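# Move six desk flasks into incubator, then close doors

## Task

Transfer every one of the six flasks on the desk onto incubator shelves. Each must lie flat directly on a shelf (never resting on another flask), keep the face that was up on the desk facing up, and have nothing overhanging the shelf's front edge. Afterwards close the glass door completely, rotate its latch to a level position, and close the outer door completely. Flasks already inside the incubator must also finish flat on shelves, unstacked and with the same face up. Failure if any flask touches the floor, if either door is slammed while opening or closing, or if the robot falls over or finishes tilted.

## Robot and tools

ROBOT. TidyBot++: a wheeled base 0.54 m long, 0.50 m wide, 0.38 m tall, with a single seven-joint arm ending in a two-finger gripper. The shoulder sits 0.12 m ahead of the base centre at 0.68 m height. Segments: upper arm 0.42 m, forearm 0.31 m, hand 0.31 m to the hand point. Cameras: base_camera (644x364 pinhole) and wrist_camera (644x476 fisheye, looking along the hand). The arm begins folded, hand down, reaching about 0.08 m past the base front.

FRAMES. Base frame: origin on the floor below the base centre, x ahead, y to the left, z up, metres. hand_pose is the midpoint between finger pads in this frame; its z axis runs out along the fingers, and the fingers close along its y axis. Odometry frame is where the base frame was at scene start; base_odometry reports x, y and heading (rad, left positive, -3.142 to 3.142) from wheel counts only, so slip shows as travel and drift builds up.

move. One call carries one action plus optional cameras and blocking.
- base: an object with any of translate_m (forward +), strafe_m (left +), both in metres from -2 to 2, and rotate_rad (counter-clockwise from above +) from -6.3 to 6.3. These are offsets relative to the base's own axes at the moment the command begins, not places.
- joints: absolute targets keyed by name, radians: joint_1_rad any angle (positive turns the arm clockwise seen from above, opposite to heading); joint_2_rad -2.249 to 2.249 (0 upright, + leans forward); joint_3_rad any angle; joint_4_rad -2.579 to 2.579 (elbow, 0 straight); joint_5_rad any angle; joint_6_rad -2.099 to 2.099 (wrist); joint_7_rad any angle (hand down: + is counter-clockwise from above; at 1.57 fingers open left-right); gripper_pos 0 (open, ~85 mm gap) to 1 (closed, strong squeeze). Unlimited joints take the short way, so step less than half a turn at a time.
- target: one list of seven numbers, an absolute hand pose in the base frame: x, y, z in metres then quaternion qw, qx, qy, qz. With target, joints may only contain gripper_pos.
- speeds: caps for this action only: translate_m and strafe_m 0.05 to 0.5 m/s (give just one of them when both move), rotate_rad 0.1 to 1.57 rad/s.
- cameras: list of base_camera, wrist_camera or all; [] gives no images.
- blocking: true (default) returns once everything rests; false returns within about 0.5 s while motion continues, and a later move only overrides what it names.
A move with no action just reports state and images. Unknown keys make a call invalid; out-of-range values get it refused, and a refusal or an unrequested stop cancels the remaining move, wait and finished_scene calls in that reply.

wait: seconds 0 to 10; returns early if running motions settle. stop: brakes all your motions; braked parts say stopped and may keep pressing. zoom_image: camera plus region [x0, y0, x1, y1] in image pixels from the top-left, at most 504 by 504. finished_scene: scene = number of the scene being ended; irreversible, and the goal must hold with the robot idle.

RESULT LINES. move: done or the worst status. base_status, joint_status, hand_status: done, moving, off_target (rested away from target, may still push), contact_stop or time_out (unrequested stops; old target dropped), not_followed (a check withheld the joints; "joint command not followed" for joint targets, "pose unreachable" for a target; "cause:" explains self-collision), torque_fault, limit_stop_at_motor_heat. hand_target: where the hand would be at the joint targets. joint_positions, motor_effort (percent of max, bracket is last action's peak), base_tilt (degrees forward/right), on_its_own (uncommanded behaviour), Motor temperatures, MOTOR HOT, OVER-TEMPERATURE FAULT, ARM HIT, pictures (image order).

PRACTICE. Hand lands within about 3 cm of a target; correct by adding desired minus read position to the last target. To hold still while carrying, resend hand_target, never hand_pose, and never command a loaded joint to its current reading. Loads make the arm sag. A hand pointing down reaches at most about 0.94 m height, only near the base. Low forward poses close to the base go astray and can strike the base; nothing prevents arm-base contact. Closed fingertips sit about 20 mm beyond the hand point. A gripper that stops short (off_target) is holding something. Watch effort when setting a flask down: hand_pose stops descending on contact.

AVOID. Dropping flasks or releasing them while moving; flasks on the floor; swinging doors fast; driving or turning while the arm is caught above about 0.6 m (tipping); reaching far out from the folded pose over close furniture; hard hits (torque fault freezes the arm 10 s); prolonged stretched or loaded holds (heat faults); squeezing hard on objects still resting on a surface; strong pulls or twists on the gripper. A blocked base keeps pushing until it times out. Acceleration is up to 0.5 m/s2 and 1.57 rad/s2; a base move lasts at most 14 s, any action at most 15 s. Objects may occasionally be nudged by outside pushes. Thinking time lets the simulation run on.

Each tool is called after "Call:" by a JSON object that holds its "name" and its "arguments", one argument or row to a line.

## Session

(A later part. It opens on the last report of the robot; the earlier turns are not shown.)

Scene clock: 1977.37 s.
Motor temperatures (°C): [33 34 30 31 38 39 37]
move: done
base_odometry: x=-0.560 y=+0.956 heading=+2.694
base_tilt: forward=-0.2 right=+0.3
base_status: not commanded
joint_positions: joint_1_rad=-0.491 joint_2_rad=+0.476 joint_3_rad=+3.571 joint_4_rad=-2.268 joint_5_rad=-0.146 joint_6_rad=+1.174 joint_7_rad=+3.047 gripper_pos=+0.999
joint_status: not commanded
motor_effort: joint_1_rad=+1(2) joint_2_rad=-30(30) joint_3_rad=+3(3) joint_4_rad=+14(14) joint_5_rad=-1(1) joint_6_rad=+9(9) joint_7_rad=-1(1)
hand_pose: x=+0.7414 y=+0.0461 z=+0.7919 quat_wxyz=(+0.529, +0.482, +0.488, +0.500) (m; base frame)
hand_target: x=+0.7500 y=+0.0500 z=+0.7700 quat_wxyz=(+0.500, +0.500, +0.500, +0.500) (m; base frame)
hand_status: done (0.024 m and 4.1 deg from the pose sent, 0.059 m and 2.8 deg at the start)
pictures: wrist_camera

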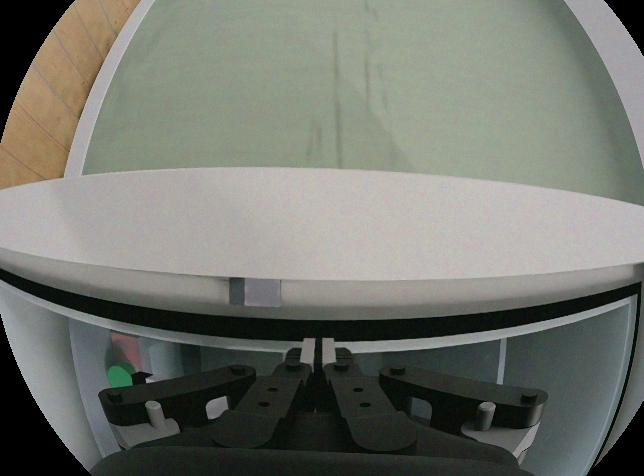

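Call:
{"name": "move", "arguments": {
  "target": [0.75,0.02,0.765,0.5,0.5,0.5,0.5],
  "cameras": ["wrist_camera"]
}}

Call:
{"name": "move", "arguments": {
  "target": [0.75,-0.01,0.765,0.5,0.5,0.5,0.5],
  "cameras": ["wrist_camera"]
}}

Call:
{"name": "move", "arguments": {
  "target": [0.75,-0.04,0.765,0.5,0.5,0.5,0.5],
  "cameras": ["wrist_camera"]
}}

Scene clock: 1982.73 s.
Motor temperatures (°C): [33 34 30 31 38 39 37]
move: off_target
base_odometry: x=-0.560 y=+0.956 heading=+2.694
base_tilt: forward=-0.3 right=+0.3
base_status: not commanded
joint_positions: joint_1_rad=-0.409 joint_2_rad=+0.476 joint_3_rad=+3.554 joint_4_rad=-2.268 joint_5_rad=-0.036 joint_6_rad=+1.174 joint_7_rad=+3.023 gripper_pos=+0.999
joint_status: not commanded
motor_effort: joint_1_rad=+4(5) joint_2_rad=-29(30) joint_3_rad=+6(6) joint_4_rad=+11(13) joint_5_rad=-4(4) joint_6_rad=+6(10) joint_7_rad=-1(1)
hand_pose: x=+0.7447 y=+0.0351 z=+0.7851 quat_wxyz=(+0.520, +0.474, +0.505, +0.500) (m; base frame)
hand_target: x=+0.7500 y=+0.0200 z=+0.7650 quat_wxyz=(+0.500, +0.500, +0.500, +0.500) (m; base frame)
hand_status: off_target (0.026 m and 3.8 deg from the pose sent, 0.038 m and 4.1 deg at the start)
pictures: wrist_camera

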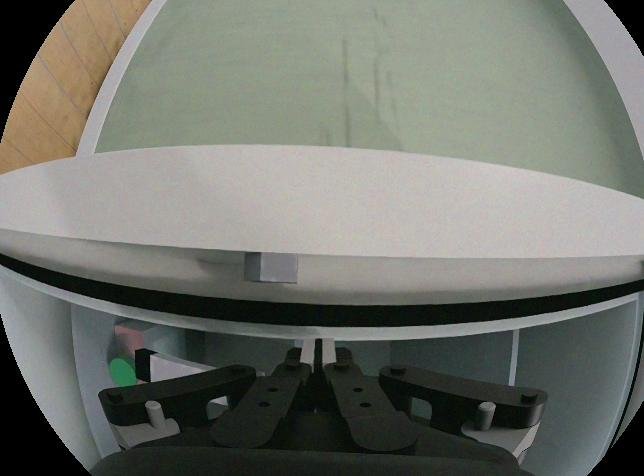

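Scene clock: 1983.70 s.
Motor temperatures (°C): [33 34 30 31 38 39 37]
move: off_target
base_odometry: x=-0.560 y=+0.956 heading=+2.694
base_tilt: forward=-0.2 right=+0.2
base_status: not commanded
joint_positions: joint_1_rad=-0.314 joint_2_rad=+0.476 joint_3_rad=+3.500 joint_4_rad=-2.265 joint_5_rad=+0.076 joint_6_rad=+1.174 joint_7_rad=+3.005 gripper_pos=+0.999
joint_status: not commanded
motor_effort: joint_1_rad=+10(10) joint_2_rad=-26(29) joint_3_rad=+9(9) joint_4_rad=+9(11) joint_5_rad=-7(7) joint_6_rad=+3(7) joint_7_rad=-1(1)
hand_pose: x=+0.7464 y=+0.0353 z=+0.7761 quat_wxyz=(+0.501, +0.464, +0.525, +0.507) (m; base frame)
hand_target: x=+0.7500 y=-0.0100 z=+0.7650 quat_wxyz=(+0.500, +0.500, +0.500, +0.500) (m; base frame)
hand_status: off_target (0.047 m and 5.1 deg from the pose sent, 0.050 m and 3.8 deg at the start)
pictures: wrist_camera

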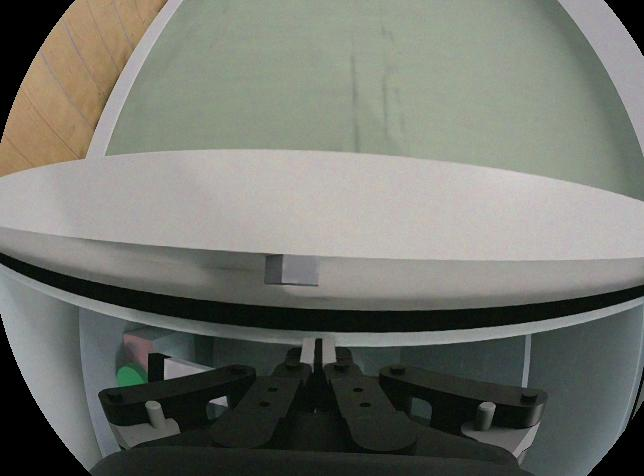

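Scene clock: 1985.20 s.
Motor temperatures (°C): [33 34 30 31 38 39 37]
move: done
base_odometry: x=-0.560 y=+0.956 heading=+2.694
base_tilt: forward=-0.3 right=+0.2
base_status: not commanded
joint_positions: joint_1_rad=-0.136 joint_2_rad=+0.480 joint_3_rad=+3.474 joint_4_rad=-2.257 joint_5_rad=+0.183 joint_6_rad=+1.186 joint_7_rad=+2.984 gripper_pos=+0.999
joint_status: not commanded
motor_effort: joint_1_rad=+0(14) joint_2_rad=-30(31) joint_3_rad=+1(11) joint_4_rad=+12(13) joint_5_rad=-2(10) joint_6_rad=+7(9) joint_7_rad=-1(1)
hand_pose: x=+0.7480 y=-0.0323 z=+0.7730 quat_wxyz=(+0.516, +0.478, +0.517, +0.488) (m; base frame)
hand_target: x=+0.7500 y=-0.0400 z=+0.7650 quat_wxyz=(+0.500, +0.500, +0.500, +0.500) (m; base frame)
hand_status: done (0.011 m and 3.9 deg from the pose sent, 0.076 m and 5.1 deg at the start)
pictures: wrist_camera

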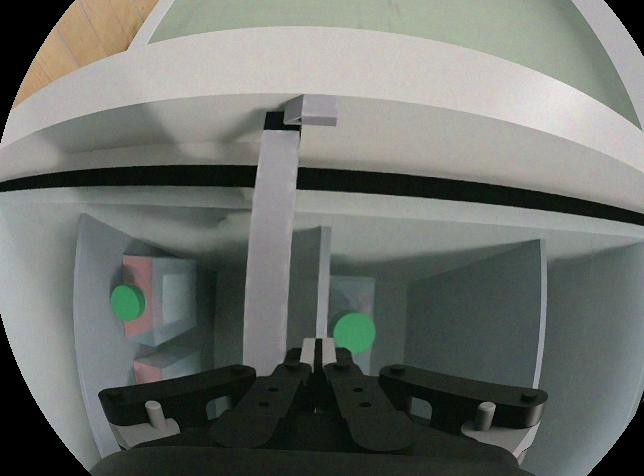

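Call:
{"name": "move", "arguments": {
  "target": [0.68,-0.03,0.80,0.5,0.5,0.5,0.5],
  "cameras": []
}}

Call:
{"name": "move", "arguments": {
  "base": {"translate_m":-0.3},
  "speeds": {"translate_m":0.2},
  "cameras": []
}}

Call:
{"name": "move", "arguments": {
  "target": [0.67,0.05,0.70,0,0.7071,0,0.7071]
}}

Call:
{"name": "zoom_image", "arguments": {
  "camera": "wrist_camera",
  "region": [220, 100, 470, 350]
}}

Scene clock: 1991.13 s.
Motor temperatures (°C): [33 34 30 31 38 39 37]
move: done
base_odometry: x=-0.560 y=+0.956 heading=+2.694
base_tilt: forward=-0.2 right=+0.3
base_status: not commanded
joint_positions: joint_1_rad=-0.109 joint_2_rad=+0.305 joint_3_rad=+3.423 joint_4_rad=-2.403 joint_5_rad=+0.183 joint_6_rad=+1.186 joint_7_rad=+2.984 gripper_pos=+0.999
joint_status: not commanded
motor_effort: joint_1_rad=+1(1) joint_2_rad=-25(32) joint_3_rad=+0(2) joint_4_rad=+13(14) joint_5_rad=-1(2) joint_6_rad=+9(10) joint_7_rad=-1(1)
hand_pose: x=+0.6888 y=-0.0263 z=+0.8118 quat_wxyz=(+0.507, +0.486, +0.494, +0.512) (m; base frame)
hand_target: x=+0.6800 y=-0.0300 z=+0.8000 quat_wxyz=(+0.500, +0.500, +0.500, +0.500) (m; base frame)
hand_status: done (0.015 m and 2.4 deg from the pose sent, 0.073 m and 3.9 deg at the start)
pictures: none
No camera images: "cameras" was empty.

Scene clock: 1993.37 s.
Motor temperatures (°C): [33 34 30 31 38 39 37]
move: done
base_odometry: x=-0.289 y=+0.826 heading=+2.694
base_tilt: forward=-0.3 right=+0.3
base_status: done
joint_positions: joint_1_rad=-0.105 joint_2_rad=+0.303 joint_3_rad=+3.421 joint_4_rad=-2.408 joint_5_rad=+0.183 joint_6_rad=+1.186 joint_7_rad=+2.984 gripper_pos=+0.999
joint_status: not commanded
motor_effort: joint_1_rad=+1(3) joint_2_rad=-25(28) joint_3_rad=+0(2) joint_4_rad=+13(15) joint_5_rad=-1(2) joint_6_rad=+9(10) joint_7_rad=-1(1)
hand_pose: x=+0.6868 y=-0.0274 z=+0.8103 quat_wxyz=(+0.507, +0.488, +0.494, +0.511) (m; base frame)
hand_target: x=+0.6800 y=-0.0300 z=+0.8000 quat_wxyz=(+0.500, +0.500, +0.500, +0.500) (m; base frame)
hand_status: not commanded
pictures: none
No camera images: "cameras" was empty.

Scene clock: 1995.60 s.
Motor temperatures (°C): [33 34 30 31 38 39 37]
move: done
base_odometry: x=-0.289 y=+0.826 heading=+2.694
base_tilt: forward=-0.3 right=+0.3
base_status: not commanded
joint_positions: joint_1_rad=-0.246 joint_2_rad=+0.641 joint_3_rad=+3.243 joint_4_rad=-2.502 joint_5_rad=-0.147 joint_6_rad=+1.542 joint_7_rad=+1.589 gripper_pos=+0.999
joint_status: not commanded
motor_effort: joint_1_rad=+0(2) joint_2_rad=-30(32) joint_3_rad=+0(2) joint_4_rad=+6(13) joint_5_rad=+0(1) joint_6_rad=+9(10) joint_7_rad=-1(1)
hand_pose: x=+0.6784 y=+0.0493 z=+0.6985 quat_wxyz=(+0.022, +0.713, +0.034, +0.700) (m; base frame)
hand_target: x=+0.6700 y=+0.0500 z=+0.7000 quat_wxyz=(+0.000, +0.707, +0.000, +0.707) (m; base frame)
hand_status: done (0.009 m and 4.7 deg from the pose sent, 0.136 m and 90.1 deg at the start)
pictures: base_camera, wrist_camera

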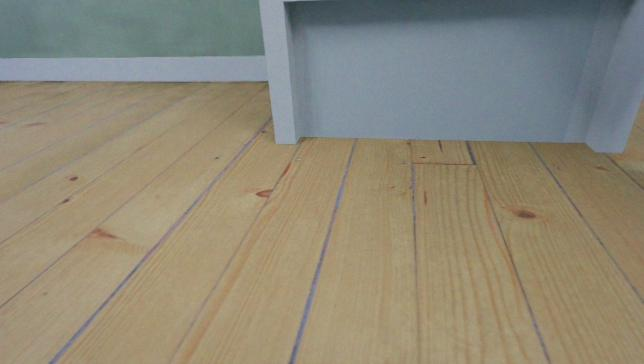

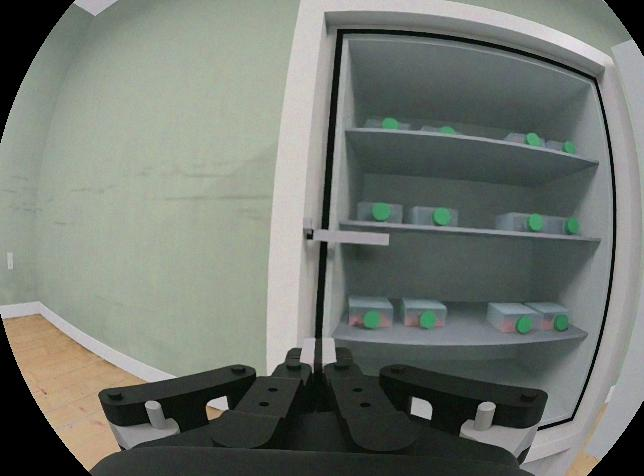

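Scaled by 2.016.

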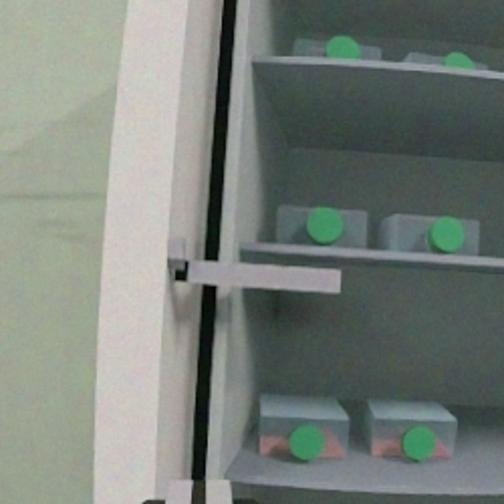

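Call:
{"name": "move", "arguments": {
  "base": {"translate_m":-0.5},
  "speeds": {"translate_m":0.3},
  "target": [0.55,-0.1,0.9,0.51,0.49,0.5,0.5],
  "cameras": []
}}

Call:
{"name": "move", "arguments": {
  "base": {"strafe_m":-0.9},
  "speeds": {"strafe_m":0.3}
}}

Scene clock: 2008.37 s.
Motor temperatures (°C): [33 34 30 31 38 39 37]
move: done
base_odometry: x=+0.162 y=+0.609 heading=+2.694
base_tilt: forward=-0.3 right=+0.2
base_status: done
joint_positions: joint_1_rad=+0.062 joint_2_rad=-0.245 joint_3_rad=+3.610 joint_4_rad=-2.501 joint_5_rad=+0.752 joint_6_rad=+0.870 joint_7_rad=+2.594 gripper_pos=+0.999
joint_status: not commanded
motor_effort: joint_1_rad=-1(2) joint_2_rad=-10(33) joint_3_rad=-2(2) joint_4_rad=+18(19) joint_5_rad=-3(3) joint_6_rad=+8(10) joint_7_rad=-1(1)
hand_pose: x=+0.5513 y=-0.0839 z=+0.9064 quat_wxyz=(+0.482, +0.501, +0.468, +0.546) (m; base frame)
hand_target: x=+0.5500 y=-0.1000 z=+0.9000 quat_wxyz=(+0.510, +0.490, +0.500, +0.500) (m; base frame)
hand_status: done (0.017 m and 7.4 deg from the pose sent, 0.282 m and 86.7 deg at the start)
pictures: none
No camera images: "cameras" was empty.

Scene clock: 2012.27 s.
Motor temperatures (°C): [33 34 29 31 38 39 37]
move: done
base_odometry: x=+0.552 y=+1.420 heading=+2.693
base_tilt: forward=-0.3 right=+0.2
base_status: done
joint_positions: joint_1_rad=+0.063 joint_2_rad=-0.246 joint_3_rad=+3.615 joint_4_rad=-2.499 joint_5_rad=+0.756 joint_6_rad=+0.866 joint_7_rad=+2.596 gripper_pos=+0.999
joint_status: not commanded
motor_effort: joint_1_rad=+1(2) joint_2_rad=-10(11) joint_3_rad=-1(3) joint_4_rad=+17(19) joint_5_rad=-3(4) joint_6_rad=+8(9) joint_7_rad=-1(1)
hand_pose: x=+0.5513 y=-0.0865 z=+0.9058 quat_wxyz=(+0.484, +0.502, +0.468, +0.543) (m; base frame)
hand_target: x=+0.5500 y=-0.1000 z=+0.9000 quat_wxyz=(+0.510, +0.490, +0.500, +0.500) (m; base frame)
hand_status: not commanded
pictures: base_camera, wrist_camera

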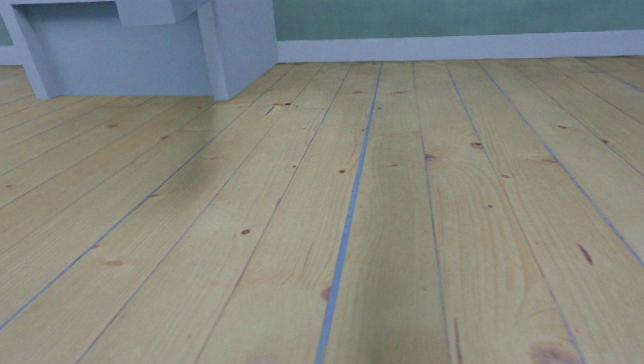

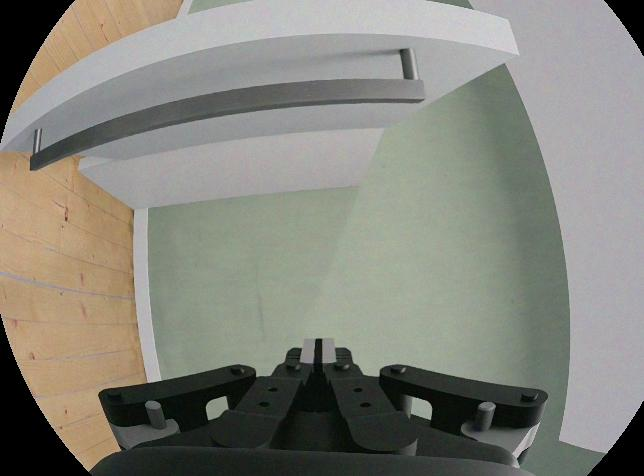

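Call:
{"name": "move", "arguments": {
  "base": {"translate_m":0.2},
  "speeds": {"translate_m":0.15},
  "cameras": ["wrist_camera"]
}}

Call:
{"name": "move", "arguments": {
  "base": {"strafe_m":0.25},
  "speeds": {"strafe_m":0.1},
  "cameras": ["wrist_camera"]
}}

Scene clock: 2019.17 s.
Motor temperatures (°C): [33 34 29 31 38 39 37]
move: done
base_odometry: x=+0.371 y=+1.507 heading=+2.693
base_tilt: forward=-0.3 right=+0.3
base_status: done
joint_positions: joint_1_rad=+0.063 joint_2_rad=-0.248 joint_3_rad=+3.615 joint_4_rad=-2.497 joint_5_rad=+0.757 joint_6_rad=+0.865 joint_7_rad=+2.596 gripper_pos=+0.999
joint_status: not commanded
motor_effort: joint_1_rad=+0(1) joint_2_rad=-10(13) joint_3_rad=-2(2) joint_4_rad=+18(19) joint_5_rad=-3(4) joint_6_rad=+9(9) joint_7_rad=-1(1)
hand_pose: x=+0.5509 y=-0.0868 z=+0.9071 quat_wxyz=(+0.484, +0.501, +0.468, +0.543) (m; base frame)
hand_target: x=+0.5500 y=-0.1000 z=+0.9000 quat_wxyz=(+0.510, +0.490, +0.500, +0.500) (m; base frame)
hand_status: not commanded
pictures: wrist_camera

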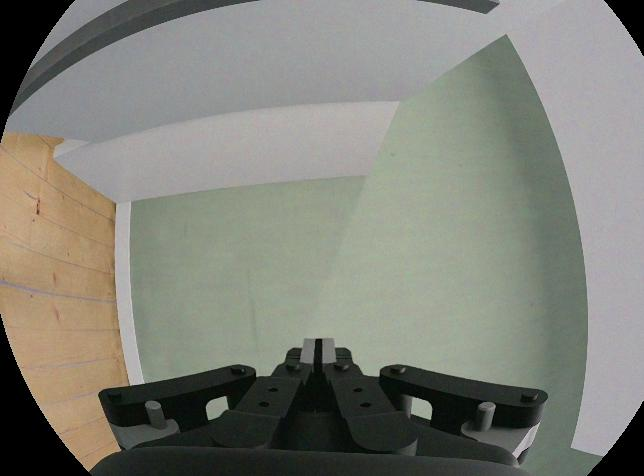

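Scene clock: 2022.23 s.
Motor temperatures (°C): [33 34 29 31 38 39 37]
move: done
base_odometry: x=+0.263 y=+1.282 heading=+2.693
base_tilt: forward=-0.3 right=+0.3
base_status: done
joint_positions: joint_1_rad=+0.076 joint_2_rad=-0.248 joint_3_rad=+3.625 joint_4_rad=-2.496 joint_5_rad=+0.765 joint_6_rad=+0.859 joint_7_rad=+2.596 gripper_pos=+0.999
joint_status: not commanded
motor_effort: joint_1_rad=+0(4) joint_2_rad=-10(11) joint_3_rad=-1(6) joint_4_rad=+17(19) joint_5_rad=-3(4) joint_6_rad=+8(9) joint_7_rad=-1(1)
hand_pose: x=+0.5493 y=-0.0964 z=+0.9054 quat_wxyz=(+0.489, +0.506, +0.466, +0.536) (m; base frame)
hand_target: x=+0.5500 y=-0.1000 z=+0.9000 quat_wxyz=(+0.510, +0.490, +0.500, +0.500) (m; base frame)
hand_status: not commanded
pictures: wrist_camera

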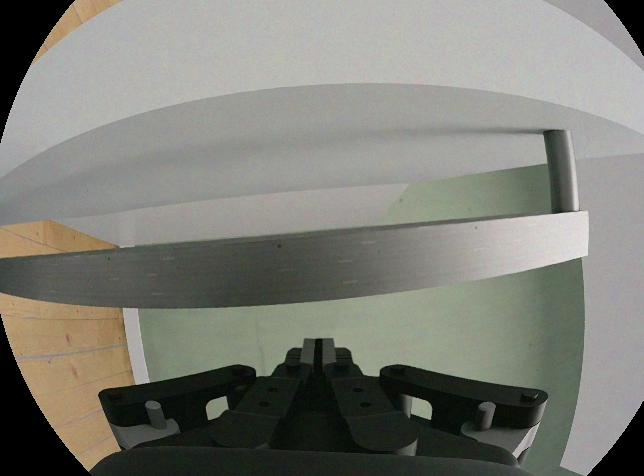

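Call:
{"name": "move", "arguments": {
  "base": {"strafe_m":0.15,"translate_m":0.03},
  "speeds": {"strafe_m":0.1},
  "cameras": ["wrist_camera"]
}}

Call:
{"name": "move", "arguments": {
  "base": {"strafe_m":0.2,"translate_m":0.03},
  "speeds": {"strafe_m":0.15},
  "cameras": ["wrist_camera"]
}}

Scene clock: 2030.17 s.
Motor temperatures (°C): [33 34 29 31 38 39 37]
move: done
base_odometry: x=+0.171 y=+1.160 heading=+2.693
base_tilt: forward=-0.3 right=+0.3
base_status: done
joint_positions: joint_1_rad=+0.144 joint_2_rad=-0.297 joint_3_rad=+3.693 joint_4_rad=-2.514 joint_5_rad=+0.765 joint_6_rad=+0.819 joint_7_rad=+2.599 gripper_pos=+0.999
joint_status: not commanded
motor_effort: joint_1_rad=-12(15) joint_2_rad=+3(12) joint_3_rad=-14(19) joint_4_rad=+27(29) joint_5_rad=+1(3) joint_6_rad=+13(16) joint_7_rad=-1(1)
hand_pose: x=+0.5196 y=-0.1572 z=+0.9043 quat_wxyz=(+0.521, +0.546, +0.421, +0.503) (m; base frame)
hand_target: x=+0.5500 y=-0.1000 z=+0.9000 quat_wxyz=(+0.510, +0.490, +0.500, +0.500) (m; base frame)
hand_status: not commanded
pictures: wrist_camera

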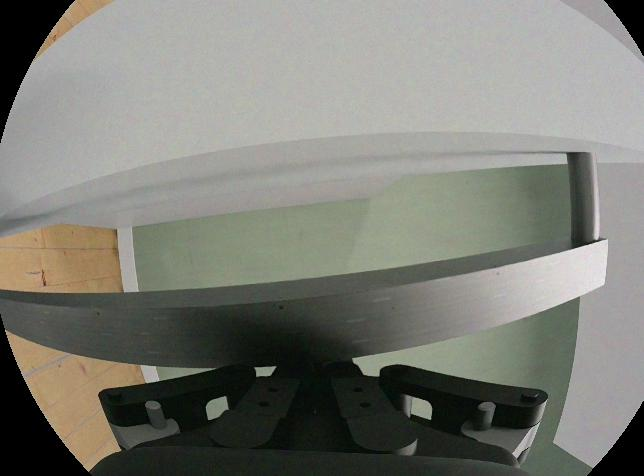

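Scene clock: 2032.50 s.
Motor temperatures (°C): [33 34 30 31 38 39 37]
move: done
base_odometry: x=+0.057 y=+0.993 heading=+2.692
base_tilt: forward=-0.3 right=+0.2
base_status: done
joint_positions: joint_1_rad=+0.079 joint_2_rad=-0.246 joint_3_rad=+3.633 joint_4_rad=-2.469 joint_5_rad=+0.773 joint_6_rad=+0.806 joint_7_rad=+2.601 gripper_pos=+0.999
joint_status: not commanded
motor_effort: joint_1_rad=+1(23) joint_2_rad=-11(21) joint_3_rad=-1(24) joint_4_rad=+18(40) joint_5_rad=-3(5) joint_6_rad=+8(17) joint_7_rad=-1(2)
hand_pose: x=+0.5531 y=-0.1117 z=+0.9026 quat_wxyz=(+0.497, +0.516, +0.470, +0.515) (m; base frame)
hand_target: x=+0.5500 y=-0.1000 z=+0.9000 quat_wxyz=(+0.510, +0.490, +0.500, +0.500) (m; base frame)
hand_status: not commanded
pictures: wrist_camera

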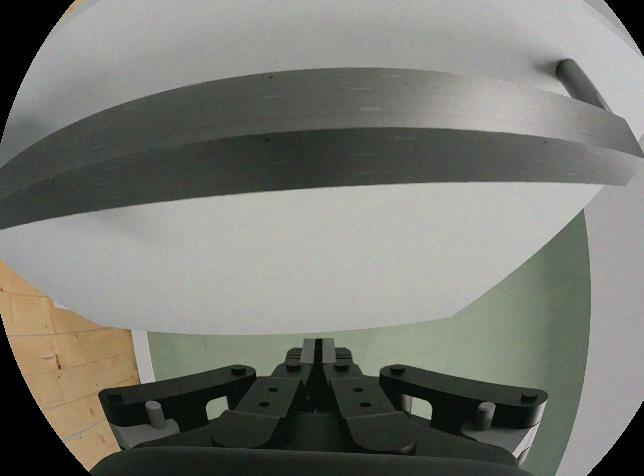

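Call:
{"name": "move", "arguments": {
  "base": {"strafe_m":0.2,"translate_m":0.03},
  "speeds": {"strafe_m":0.15},
  "cameras": ["wrist_camera"]
}}

Call:
{"name": "move", "arguments": {
  "base": {"strafe_m":0.15,"translate_m":0.05},
  "speeds": {"strafe_m":0.12}
}}

Scene clock: 2038.07 s.
Motor temperatures (°C): [33 34 29 31 38 39 37]
move: done
base_odometry: x=-0.057 y=+0.826 heading=+2.692
base_tilt: forward=-0.3 right=+0.2
base_status: done
joint_positions: joint_1_rad=+0.080 joint_2_rad=-0.246 joint_3_rad=+3.630 joint_4_rad=-2.469 joint_5_rad=+0.778 joint_6_rad=+0.806 joint_7_rad=+2.601 gripper_pos=+0.999
joint_status: not commanded
motor_effort: joint_1_rad=+0(6) joint_2_rad=-10(12) joint_3_rad=-2(7) joint_4_rad=+18(20) joint_5_rad=-3(4) joint_6_rad=+8(12) joint_7_rad=-1(1)
hand_pose: x=+0.5533 y=-0.1093 z=+0.9019 quat_wxyz=(+0.496, +0.515, +0.473, +0.515) (m; base frame)
hand_target: x=+0.5500 y=-0.1000 z=+0.9000 quat_wxyz=(+0.510, +0.490, +0.500, +0.500) (m; base frame)
hand_status: not commanded
pictures: wrist_camera

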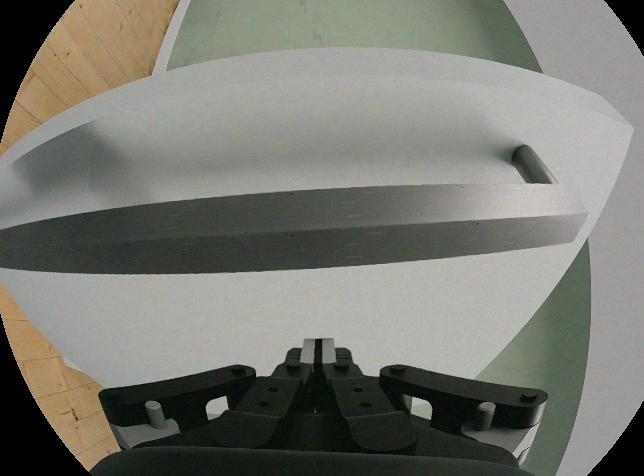

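Scene clock: 2039.93 s.
Motor temperatures (°C): [33 34 29 31 38 39 37]
move: done
base_odometry: x=-0.167 y=+0.712 heading=+2.692
base_tilt: forward=-0.3 right=+0.3
base_status: done
joint_positions: joint_1_rad=+0.085 joint_2_rad=-0.246 joint_3_rad=+3.635 joint_4_rad=-2.469 joint_5_rad=+0.777 joint_6_rad=+0.806 joint_7_rad=+2.602 gripper_pos=+0.999
joint_status: not commanded
motor_effort: joint_1_rad=+0(6) joint_2_rad=-10(11) joint_3_rad=-2(9) joint_4_rad=+18(19) joint_5_rad=-3(4) joint_6_rad=+8(11) joint_7_rad=-1(1)
hand_pose: x=+0.5522 y=-0.1139 z=+0.9018 quat_wxyz=(+0.498, +0.517, +0.470, +0.513) (m; base frame)
hand_target: x=+0.5500 y=-0.1000 z=+0.9000 quat_wxyz=(+0.510, +0.490, +0.500, +0.500) (m; base frame)
hand_status: not commanded
pictures: base_camera, wrist_camera

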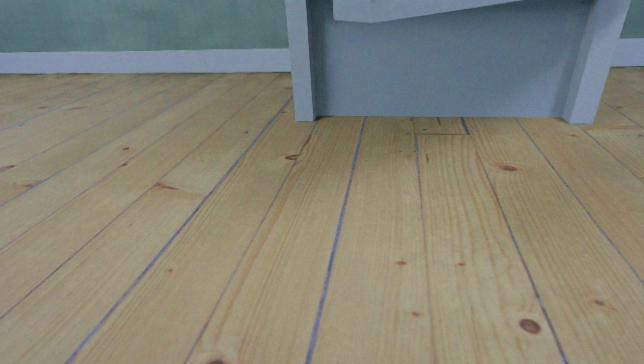

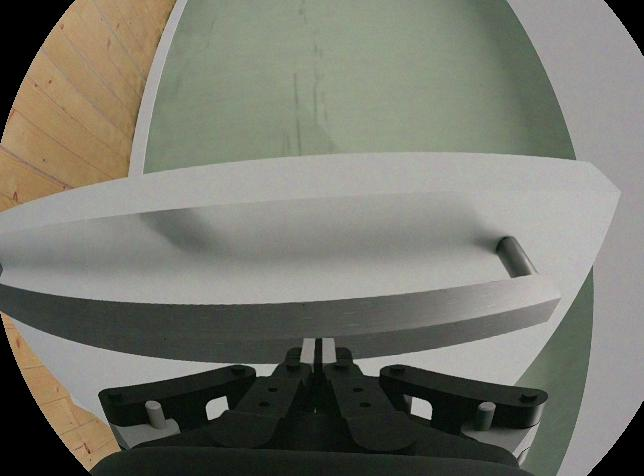

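Call:
{"name": "move", "arguments": {
  "base": {"translate_m":0.15,"strafe_m":0.1},
  "speeds": {"translate_m":0.1}
}}

Scene clock: 2045.93 s.
Motor temperatures (°C): [33 34 29 31 38 39 37]
move: done
base_odometry: x=-0.346 y=+0.687 heading=+2.693
base_tilt: forward=-0.3 right=+0.2
base_status: done
joint_positions: joint_1_rad=+0.085 joint_2_rad=-0.251 joint_3_rad=+3.635 joint_4_rad=-2.473 joint_5_rad=+0.778 joint_6_rad=+0.806 joint_7_rad=+2.602 gripper_pos=+0.999
joint_status: not commanded
motor_effort: joint_1_rad=+1(4) joint_2_rad=-9(12) joint_3_rad=-1(6) joint_4_rad=+18(24) joint_5_rad=-3(4) joint_6_rad=+8(9) joint_7_rad=-1(1)
hand_pose: x=+0.5506 y=-0.1134 z=+0.9020 quat_wxyz=(+0.498, +0.517, +0.469, +0.514) (m; base frame)
hand_target: x=+0.5500 y=-0.1000 z=+0.9000 quat_wxyz=(+0.510, +0.490, +0.500, +0.500) (m; base frame)
hand_status: not commanded
pictures: base_camera, wrist_camera

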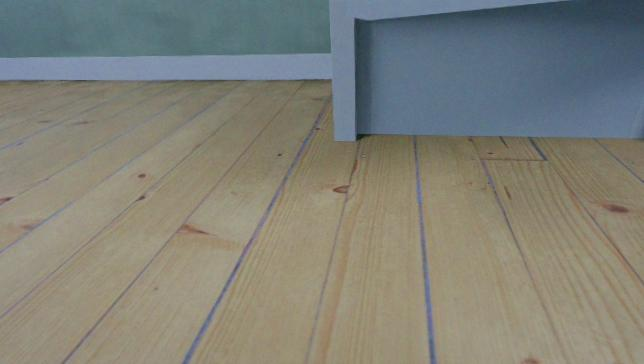

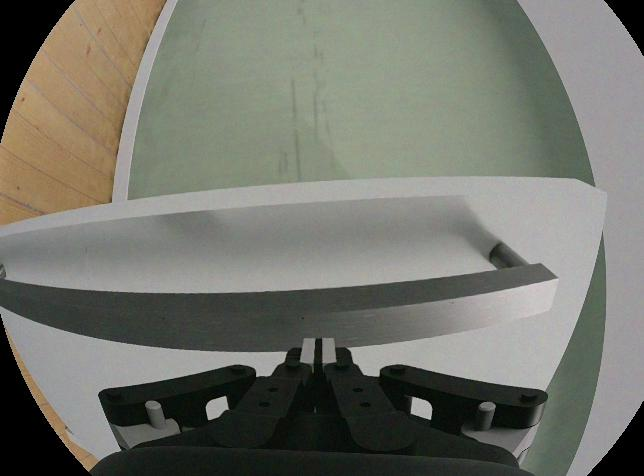

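Call:
{"name": "move", "arguments": {
  "base": {"translate_m":0.12,"strafe_m":0.03},
  "speeds": {"translate_m":0.1},
  "cameras": ["wrist_camera"]
}}

Call:
{"name": "move", "arguments": {
  "base": {"translate_m":0.12},
  "speeds": {"translate_m":0.08}
}}

Scene clock: 2054.17 s.
Motor temperatures (°C): [33 34 29 31 38 39 37]
move: done
base_odometry: x=-0.467 y=+0.712 heading=+2.693
base_tilt: forward=-0.2 right=+0.2
base_status: done
joint_positions: joint_1_rad=+0.085 joint_2_rad=-0.253 joint_3_rad=+3.635 joint_4_rad=-2.474 joint_5_rad=+0.778 joint_6_rad=+0.806 joint_7_rad=+2.602 gripper_pos=+0.999
joint_status: not commanded
motor_effort: joint_1_rad=+0(2) joint_2_rad=-10(13) joint_3_rad=-1(4) joint_4_rad=+17(21) joint_5_rad=-3(4) joint_6_rad=+8(9) joint_7_rad=-1(1)
hand_pose: x=+0.5500 y=-0.1132 z=+0.9022 quat_wxyz=(+0.498, +0.517, +0.469, +0.514) (m; base frame)
hand_target: x=+0.5500 y=-0.1000 z=+0.9000 quat_wxyz=(+0.510, +0.490, +0.500, +0.500) (m; base frame)
hand_status: not commanded
pictures: wrist_camera

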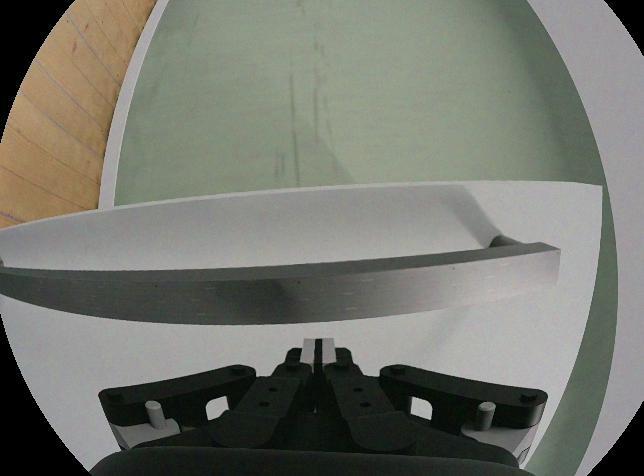

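Scene clock: 2056.17 s.
Motor temperatures (°C): [33 34 29 31 38 39 37]
move: done
base_odometry: x=-0.575 y=+0.764 heading=+2.693
base_tilt: forward=-0.2 right=+0.3
base_status: done
joint_positions: joint_1_rad=+0.084 joint_2_rad=-0.254 joint_3_rad=+3.635 joint_4_rad=-2.475 joint_5_rad=+0.778 joint_6_rad=+0.806 joint_7_rad=+2.602 gripper_pos=+0.999
joint_status: not commanded
motor_effort: joint_1_rad=+1(4) joint_2_rad=-10(13) joint_3_rad=-2(6) joint_4_rad=+17(20) joint_5_rad=-3(3) joint_6_rad=+8(10) joint_7_rad=-1(1)
hand_pose: x=+0.5497 y=-0.1126 z=+0.9024 quat_wxyz=(+0.498, +0.517, +0.469, +0.515) (m; base frame)
hand_target: x=+0.5500 y=-0.1000 z=+0.9000 quat_wxyz=(+0.510, +0.490, +0.500, +0.500) (m; base frame)
hand_status: not commanded
pictures: base_camera, wrist_camera

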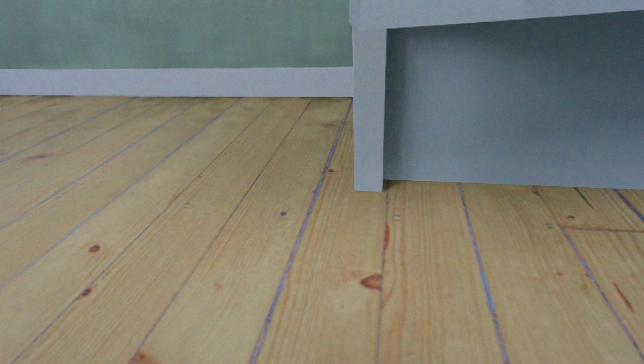

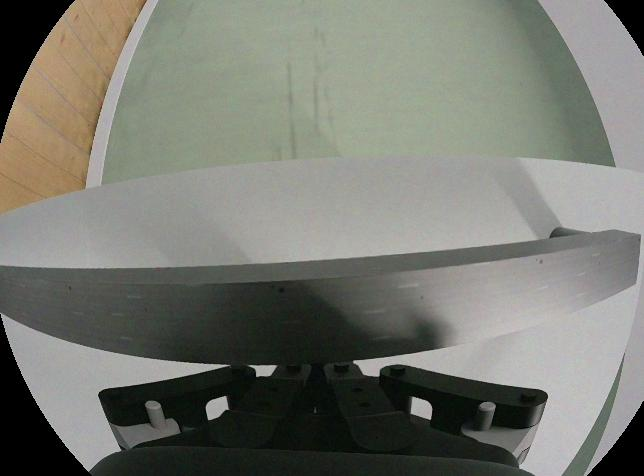

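Call:
{"name": "move", "arguments": {
  "base": {"translate_m":-0.12},
  "speeds": {"translate_m":0.1},
  "cameras": ["wrist_camera"]
}}

Call:
{"name": "move", "arguments": {
  "base": {"translate_m":-0.13},
  "speeds": {"translate_m":0.2},
  "cameras": ["wrist_camera"]
}}

Call:
{"name": "move", "arguments": {
  "target": [0.6,-0.1,0.9,0,0.7071,0,0.7071]
}}

Scene clock: 2063.37 s.
Motor temperatures (°C): [33 34 29 31 38 39 37]
move: done
base_odometry: x=-0.467 y=+0.711 heading=+2.693
base_tilt: forward=-0.3 right=+0.3
base_status: done
joint_positions: joint_1_rad=+0.084 joint_2_rad=-0.255 joint_3_rad=+3.635 joint_4_rad=-2.475 joint_5_rad=+0.778 joint_6_rad=+0.806 joint_7_rad=+2.602 gripper_pos=+0.999
joint_status: not commanded
motor_effort: joint_1_rad=+0(3) joint_2_rad=-10(13) joint_3_rad=-2(3) joint_4_rad=+18(19) joint_5_rad=-3(4) joint_6_rad=+8(9) joint_7_rad=-1(1)
hand_pose: x=+0.5495 y=-0.1126 z=+0.9027 quat_wxyz=(+0.498, +0.517, +0.469, +0.515) (m; base frame)
hand_target: x=+0.5500 y=-0.1000 z=+0.9000 quat_wxyz=(+0.510, +0.490, +0.500, +0.500) (m; base frame)
hand_status: not commanded
pictures: wrist_camera

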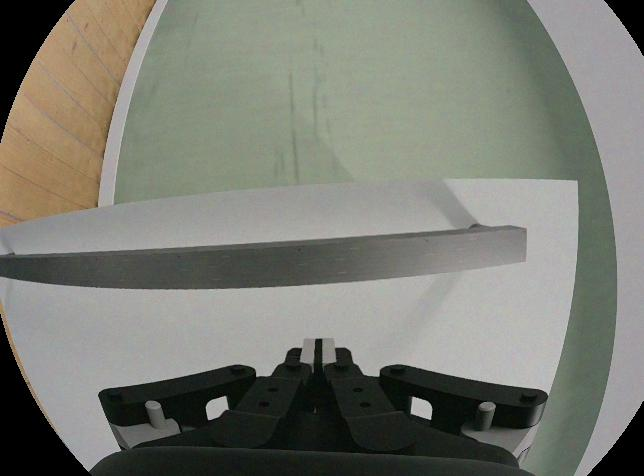

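Scene clock: 2064.73 s.
Motor temperatures (°C): [33 34 29 31 38 39 37]
move: done
base_odometry: x=-0.350 y=+0.655 heading=+2.693
base_tilt: forward=-0.3 right=+0.2
base_status: done
joint_positions: joint_1_rad=+0.084 joint_2_rad=-0.255 joint_3_rad=+3.635 joint_4_rad=-2.475 joint_5_rad=+0.778 joint_6_rad=+0.806 joint_7_rad=+2.602 gripper_pos=+0.999
joint_status: not commanded
motor_effort: joint_1_rad=+1(2) joint_2_rad=-10(13) joint_3_rad=-2(2) joint_4_rad=+18(19) joint_5_rad=-3(3) joint_6_rad=+8(9) joint_7_rad=-1(1)
hand_pose: x=+0.5495 y=-0.1126 z=+0.9027 quat_wxyz=(+0.498, +0.517, +0.469, +0.515) (m; base frame)
hand_target: x=+0.5500 y=-0.1000 z=+0.9000 quat_wxyz=(+0.510, +0.490, +0.500, +0.500) (m; base frame)
hand_status: not commanded
pictures: wrist_camera

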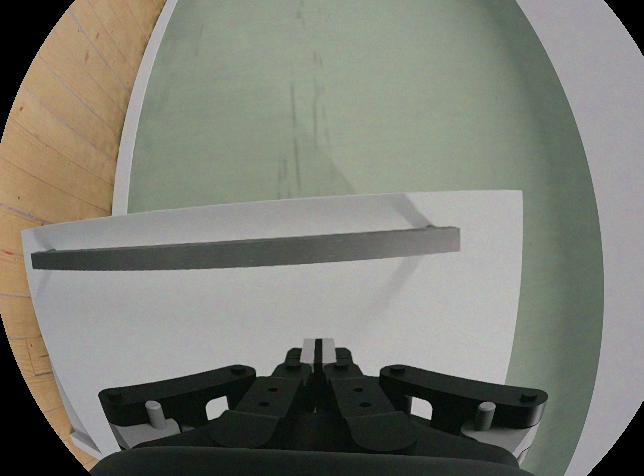

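Scene clock: 2066.83 s.
Motor temperatures (°C): [33 34 29 31 38 39 37]
move: done
base_odometry: x=-0.350 y=+0.655 heading=+2.693
base_tilt: forward=-0.3 right=+0.2
base_status: not commanded
joint_positions: joint_1_rad=-0.007 joint_2_rad=-0.164 joint_3_rad=+3.635 joint_4_rad=-2.403 joint_5_rad=+0.743 joint_6_rad=+0.806 joint_7_rad=+1.183 gripper_pos=+0.999
joint_status: not commanded
motor_effort: joint_1_rad=+1(2) joint_2_rad=-13(14) joint_3_rad=-1(3) joint_4_rad=+19(19) joint_5_rad=-3(3) joint_6_rad=+8(9) joint_7_rad=-1(1)
hand_pose: x=+0.5901 y=-0.0897 z=+0.9017 quat_wxyz=(+0.023, +0.702, +0.044, +0.710) (m; base frame)
hand_target: x=+0.6000 y=-0.1000 z=+0.9000 quat_wxyz=(+0.000, +0.707, +0.000, +0.707) (m; base frame)
hand_status: done (0.014 m and 5.8 deg from the pose sent, 0.052 m and 86.3 deg at the start)
pictures: base_camera, wrist_camera

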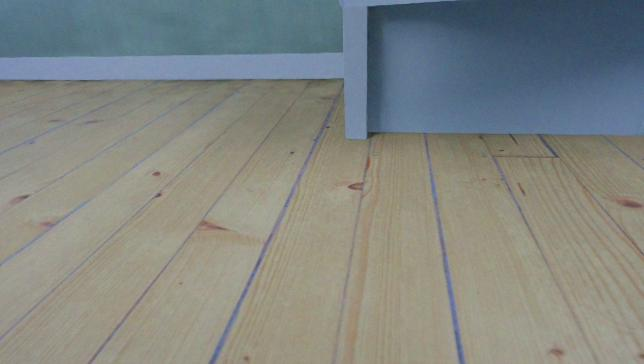

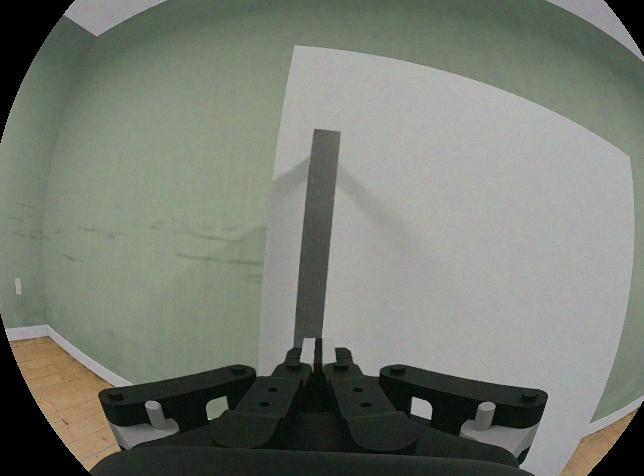

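Call:
{"name": "move", "arguments": {
  "base": {"strafe_m":-0.13},
  "speeds": {"strafe_m":0.2},
  "cameras": ["wrist_camera"]
}}

Call:
{"name": "move", "arguments": {
  "base": {"translate_m":0.3},
  "speeds": {"translate_m":0.08}
}}

Scene clock: 2072.57 s.
Motor temperatures (°C): [33 34 29 31 38 39 37]
move: done
base_odometry: x=-0.294 y=+0.772 heading=+2.693
base_tilt: forward=-0.3 right=+0.3
base_status: done
joint_positions: joint_1_rad=-0.011 joint_2_rad=-0.162 joint_3_rad=+3.635 joint_4_rad=-2.402 joint_5_rad=+0.740 joint_6_rad=+0.806 joint_7_rad=+1.183 gripper_pos=+0.999
joint_status: not commanded
motor_effort: joint_1_rad=+1(2) joint_2_rad=-13(14) joint_3_rad=-1(3) joint_4_rad=+18(19) joint_5_rad=-3(4) joint_6_rad=+8(8) joint_7_rad=-1(1)
hand_pose: x=+0.5910 y=-0.0887 z=+0.9019 quat_wxyz=(+0.022, +0.702, +0.044, +0.710) (m; base frame)
hand_target: x=+0.6000 y=-0.1000 z=+0.9000 quat_wxyz=(+0.000, +0.707, +0.000, +0.707) (m; base frame)
hand_status: not commanded
pictures: wrist_camera

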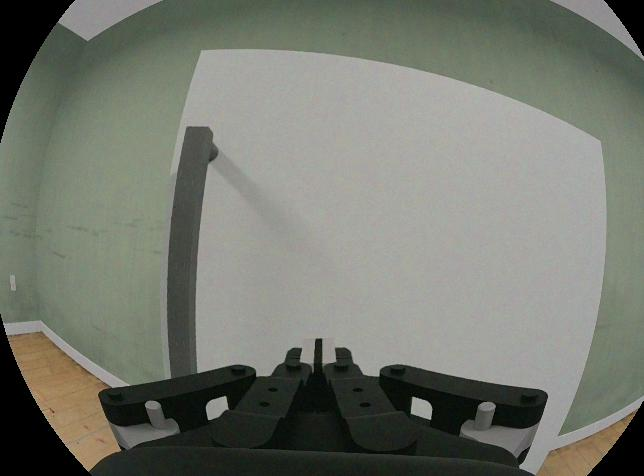

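Scene clock: 2076.83 s.
Motor temperatures (°C): [33 34 29 31 38 39 37]
move: done
base_odometry: x=-0.564 y=+0.902 heading=+2.693
base_tilt: forward=-0.3 right=+0.3
base_status: done
joint_positions: joint_1_rad=-0.011 joint_2_rad=-0.154 joint_3_rad=+3.635 joint_4_rad=-2.399 joint_5_rad=+0.740 joint_6_rad=+0.806 joint_7_rad=+1.183 gripper_pos=+0.999
joint_status: not commanded
motor_effort: joint_1_rad=-1(2) joint_2_rad=-13(15) joint_3_rad=-1(2) joint_4_rad=+18(23) joint_5_rad=-3(4) joint_6_rad=+8(9) joint_7_rad=-1(1)
hand_pose: x=+0.5932 y=-0.0891 z=+0.8997 quat_wxyz=(+0.022, +0.704, +0.045, +0.708) (m; base frame)
hand_target: x=+0.6000 y=-0.1000 z=+0.9000 quat_wxyz=(+0.000, +0.707, +0.000, +0.707) (m; base frame)
hand_status: not commanded
pictures: base_camera, wrist_camera

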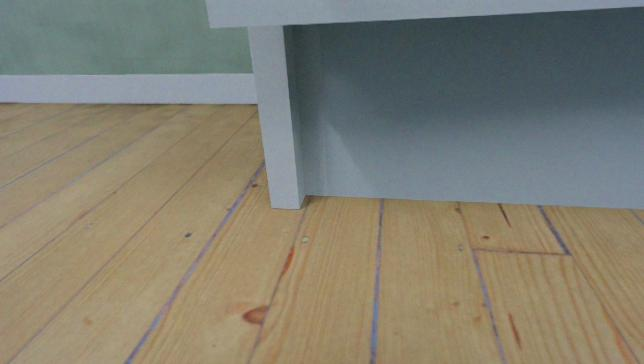

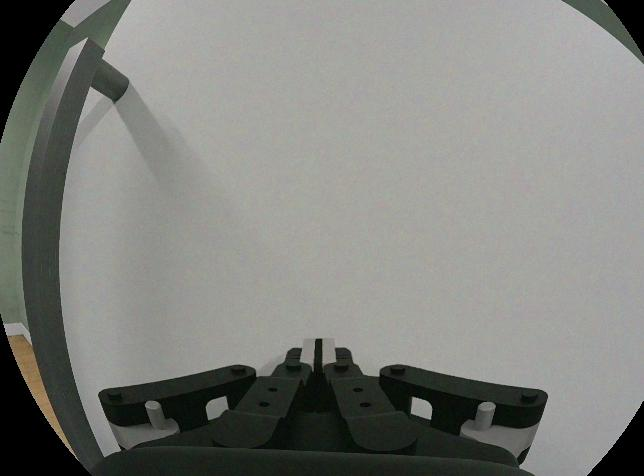

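Call:
{"name": "move", "arguments": {
  "target": [0.63,-0.06,0.9,0,0.7071,0,0.7071],
  "cameras": []
}}

Call:
{"name": "move", "arguments": {
  "target": [0.66,-0.05,0.9,0,0.7071,0,0.7071],
  "cameras": []
}}

Call:
{"name": "move", "arguments": {
  "target": [0.69,-0.05,0.9,0,0.7071,0,0.7071],
  "cameras": ["wrist_camera"]
}}

Call:
{"name": "move", "arguments": {
  "target": [0.72,-0.05,0.9,0,0.7071,0,0.7071],
  "cameras": ["wrist_camera"]
}}

Scene clock: 2083.90 s.
Motor temperatures (°C): [33 34 29 31 38 39 37]
move: done
base_odometry: x=-0.564 y=+0.902 heading=+2.693
base_tilt: forward=-0.3 right=+0.2
base_status: not commanded
joint_positions: joint_1_rad=+0.015 joint_2_rad=-0.114 joint_3_rad=+3.405 joint_4_rad=-2.374 joint_5_rad=+0.473 joint_6_rad=+0.791 joint_7_rad=+1.205 gripper_pos=+0.999
joint_status: not commanded
motor_effort: joint_1_rad=+1(2) joint_2_rad=-15(16) joint_3_rad=+0(2) joint_4_rad=+19(20) joint_5_rad=-2(3) joint_6_rad=+9(9) joint_7_rad=+0(1)
hand_pose: x=+0.6193 y=-0.0427 z=+0.9142 quat_wxyz=(-0.032, +0.690, +0.006, +0.723) (m; base frame)
hand_target: x=+0.6300 y=-0.0600 z=+0.9000 quat_wxyz=(+0.000, +0.707, +0.000, +0.707) (m; base frame)
hand_status: done (0.025 m and 4.5 deg from the pose sent, 0.047 m and 5.7 deg at the start)
pictures: none
No camera images: "cameras" was empty.

Scene clock: 2084.90 s.
Motor temperatures (°C): [33 34 29 31 38 39 37]
move: done
base_odometry: x=-0.564 y=+0.902 heading=+2.693
base_tilt: forward=-0.3 right=+0.3
base_status: not commanded
joint_positions: joint_1_rad=+0.070 joint_2_rad=-0.037 joint_3_rad=+3.291 joint_4_rad=-2.305 joint_5_rad=+0.381 joint_6_rad=+0.784 joint_7_rad=+1.247 gripper_pos=+0.999
joint_status: not commanded
motor_effort: joint_1_rad=+0(1) joint_2_rad=-18(19) joint_3_rad=-1(2) joint_4_rad=+19(21) joint_5_rad=-2(2) joint_6_rad=+9(9) joint_7_rad=-1(1)
hand_pose: x=+0.6514 y=-0.0350 z=+0.9154 quat_wxyz=(-0.031, +0.690, +0.002, +0.723) (m; base frame)
hand_target: x=+0.6600 y=-0.0500 z=+0.9000 quat_wxyz=(+0.000, +0.707, +0.000, +0.707) (m; base frame)
hand_status: done (0.023 m and 4.5 deg from the pose sent, 0.044 m and 4.5 deg at the start)
pictures: none
No camera images: "cameras" was empty.

Scene clock: 2085.73 s.
Motor temperatures (°C): [33 34 29 31 38 39 37]
move: off_target
base_odometry: x=-0.563 y=+0.902 heading=+2.693
base_tilt: forward=-0.3 right=+0.3
base_status: not commanded
joint_positions: joint_1_rad=+0.117 joint_2_rad=+0.001 joint_3_rad=+3.230 joint_4_rad=-2.259 joint_5_rad=+0.357 joint_6_rad=+0.780 joint_7_rad=+1.262 gripper_pos=+0.999
joint_status: not commanded
motor_effort: joint_1_rad=+0(1) joint_2_rad=-12(19) joint_3_rad=+0(2) joint_4_rad=+27(29) joint_5_rad=-3(3) joint_6_rad=+8(9) joint_7_rad=-1(1)
hand_pose: x=+0.6687 y=-0.0350 z=+0.9199 quat_wxyz=(-0.028, +0.687, +0.003, +0.726) (m; base frame)
hand_target: x=+0.6900 y=-0.0500 z=+0.9000 quat_wxyz=(+0.000, +0.707, +0.000, +0.707) (m; base frame)
hand_status: off_target (0.033 m and 4.6 deg from the pose sent, 0.044 m and 4.5 deg at the start)
pictures: wrist_camera

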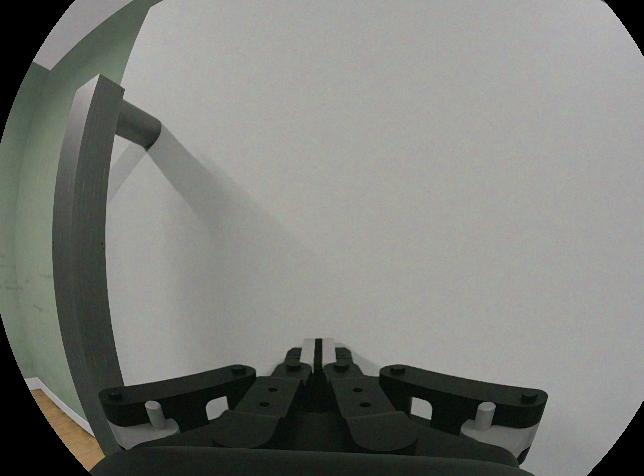

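Scene clock: 2086.57 s.
Motor temperatures (°C): [33 34 29 31 38 39 37]
move: off_target
base_odometry: x=-0.563 y=+0.902 heading=+2.693
base_tilt: forward=-0.2 right=+0.3
base_status: not commanded
joint_positions: joint_1_rad=+0.148 joint_2_rad=+0.002 joint_3_rad=+3.188 joint_4_rad=-2.254 joint_5_rad=+0.334 joint_6_rad=+0.768 joint_7_rad=+1.282 gripper_pos=+0.999
joint_status: not commanded
motor_effort: joint_1_rad=-1(2) joint_2_rad=-1(11) joint_3_rad=-1(2) joint_4_rad=+37(38) joint_5_rad=-3(3) joint_6_rad=+8(9) joint_7_rad=+0(1)
hand_pose: x=+0.6701 y=-0.0349 z=+0.9197 quat_wxyz=(-0.024, +0.688, +0.001, +0.725) (m; base frame)
hand_target: x=+0.7200 y=-0.0500 z=+0.9000 quat_wxyz=(+0.000, +0.707, +0.000, +0.707) (m; base frame)
hand_status: off_target (0.056 m and 4.1 deg from the pose sent, 0.057 m and 4.6 deg at the start)
pictures: wrist_camera

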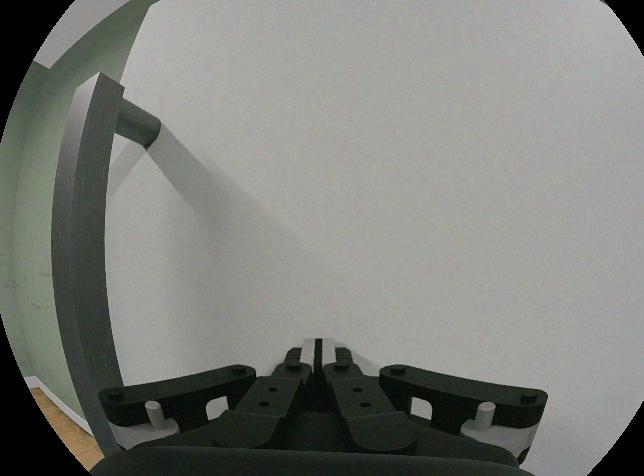

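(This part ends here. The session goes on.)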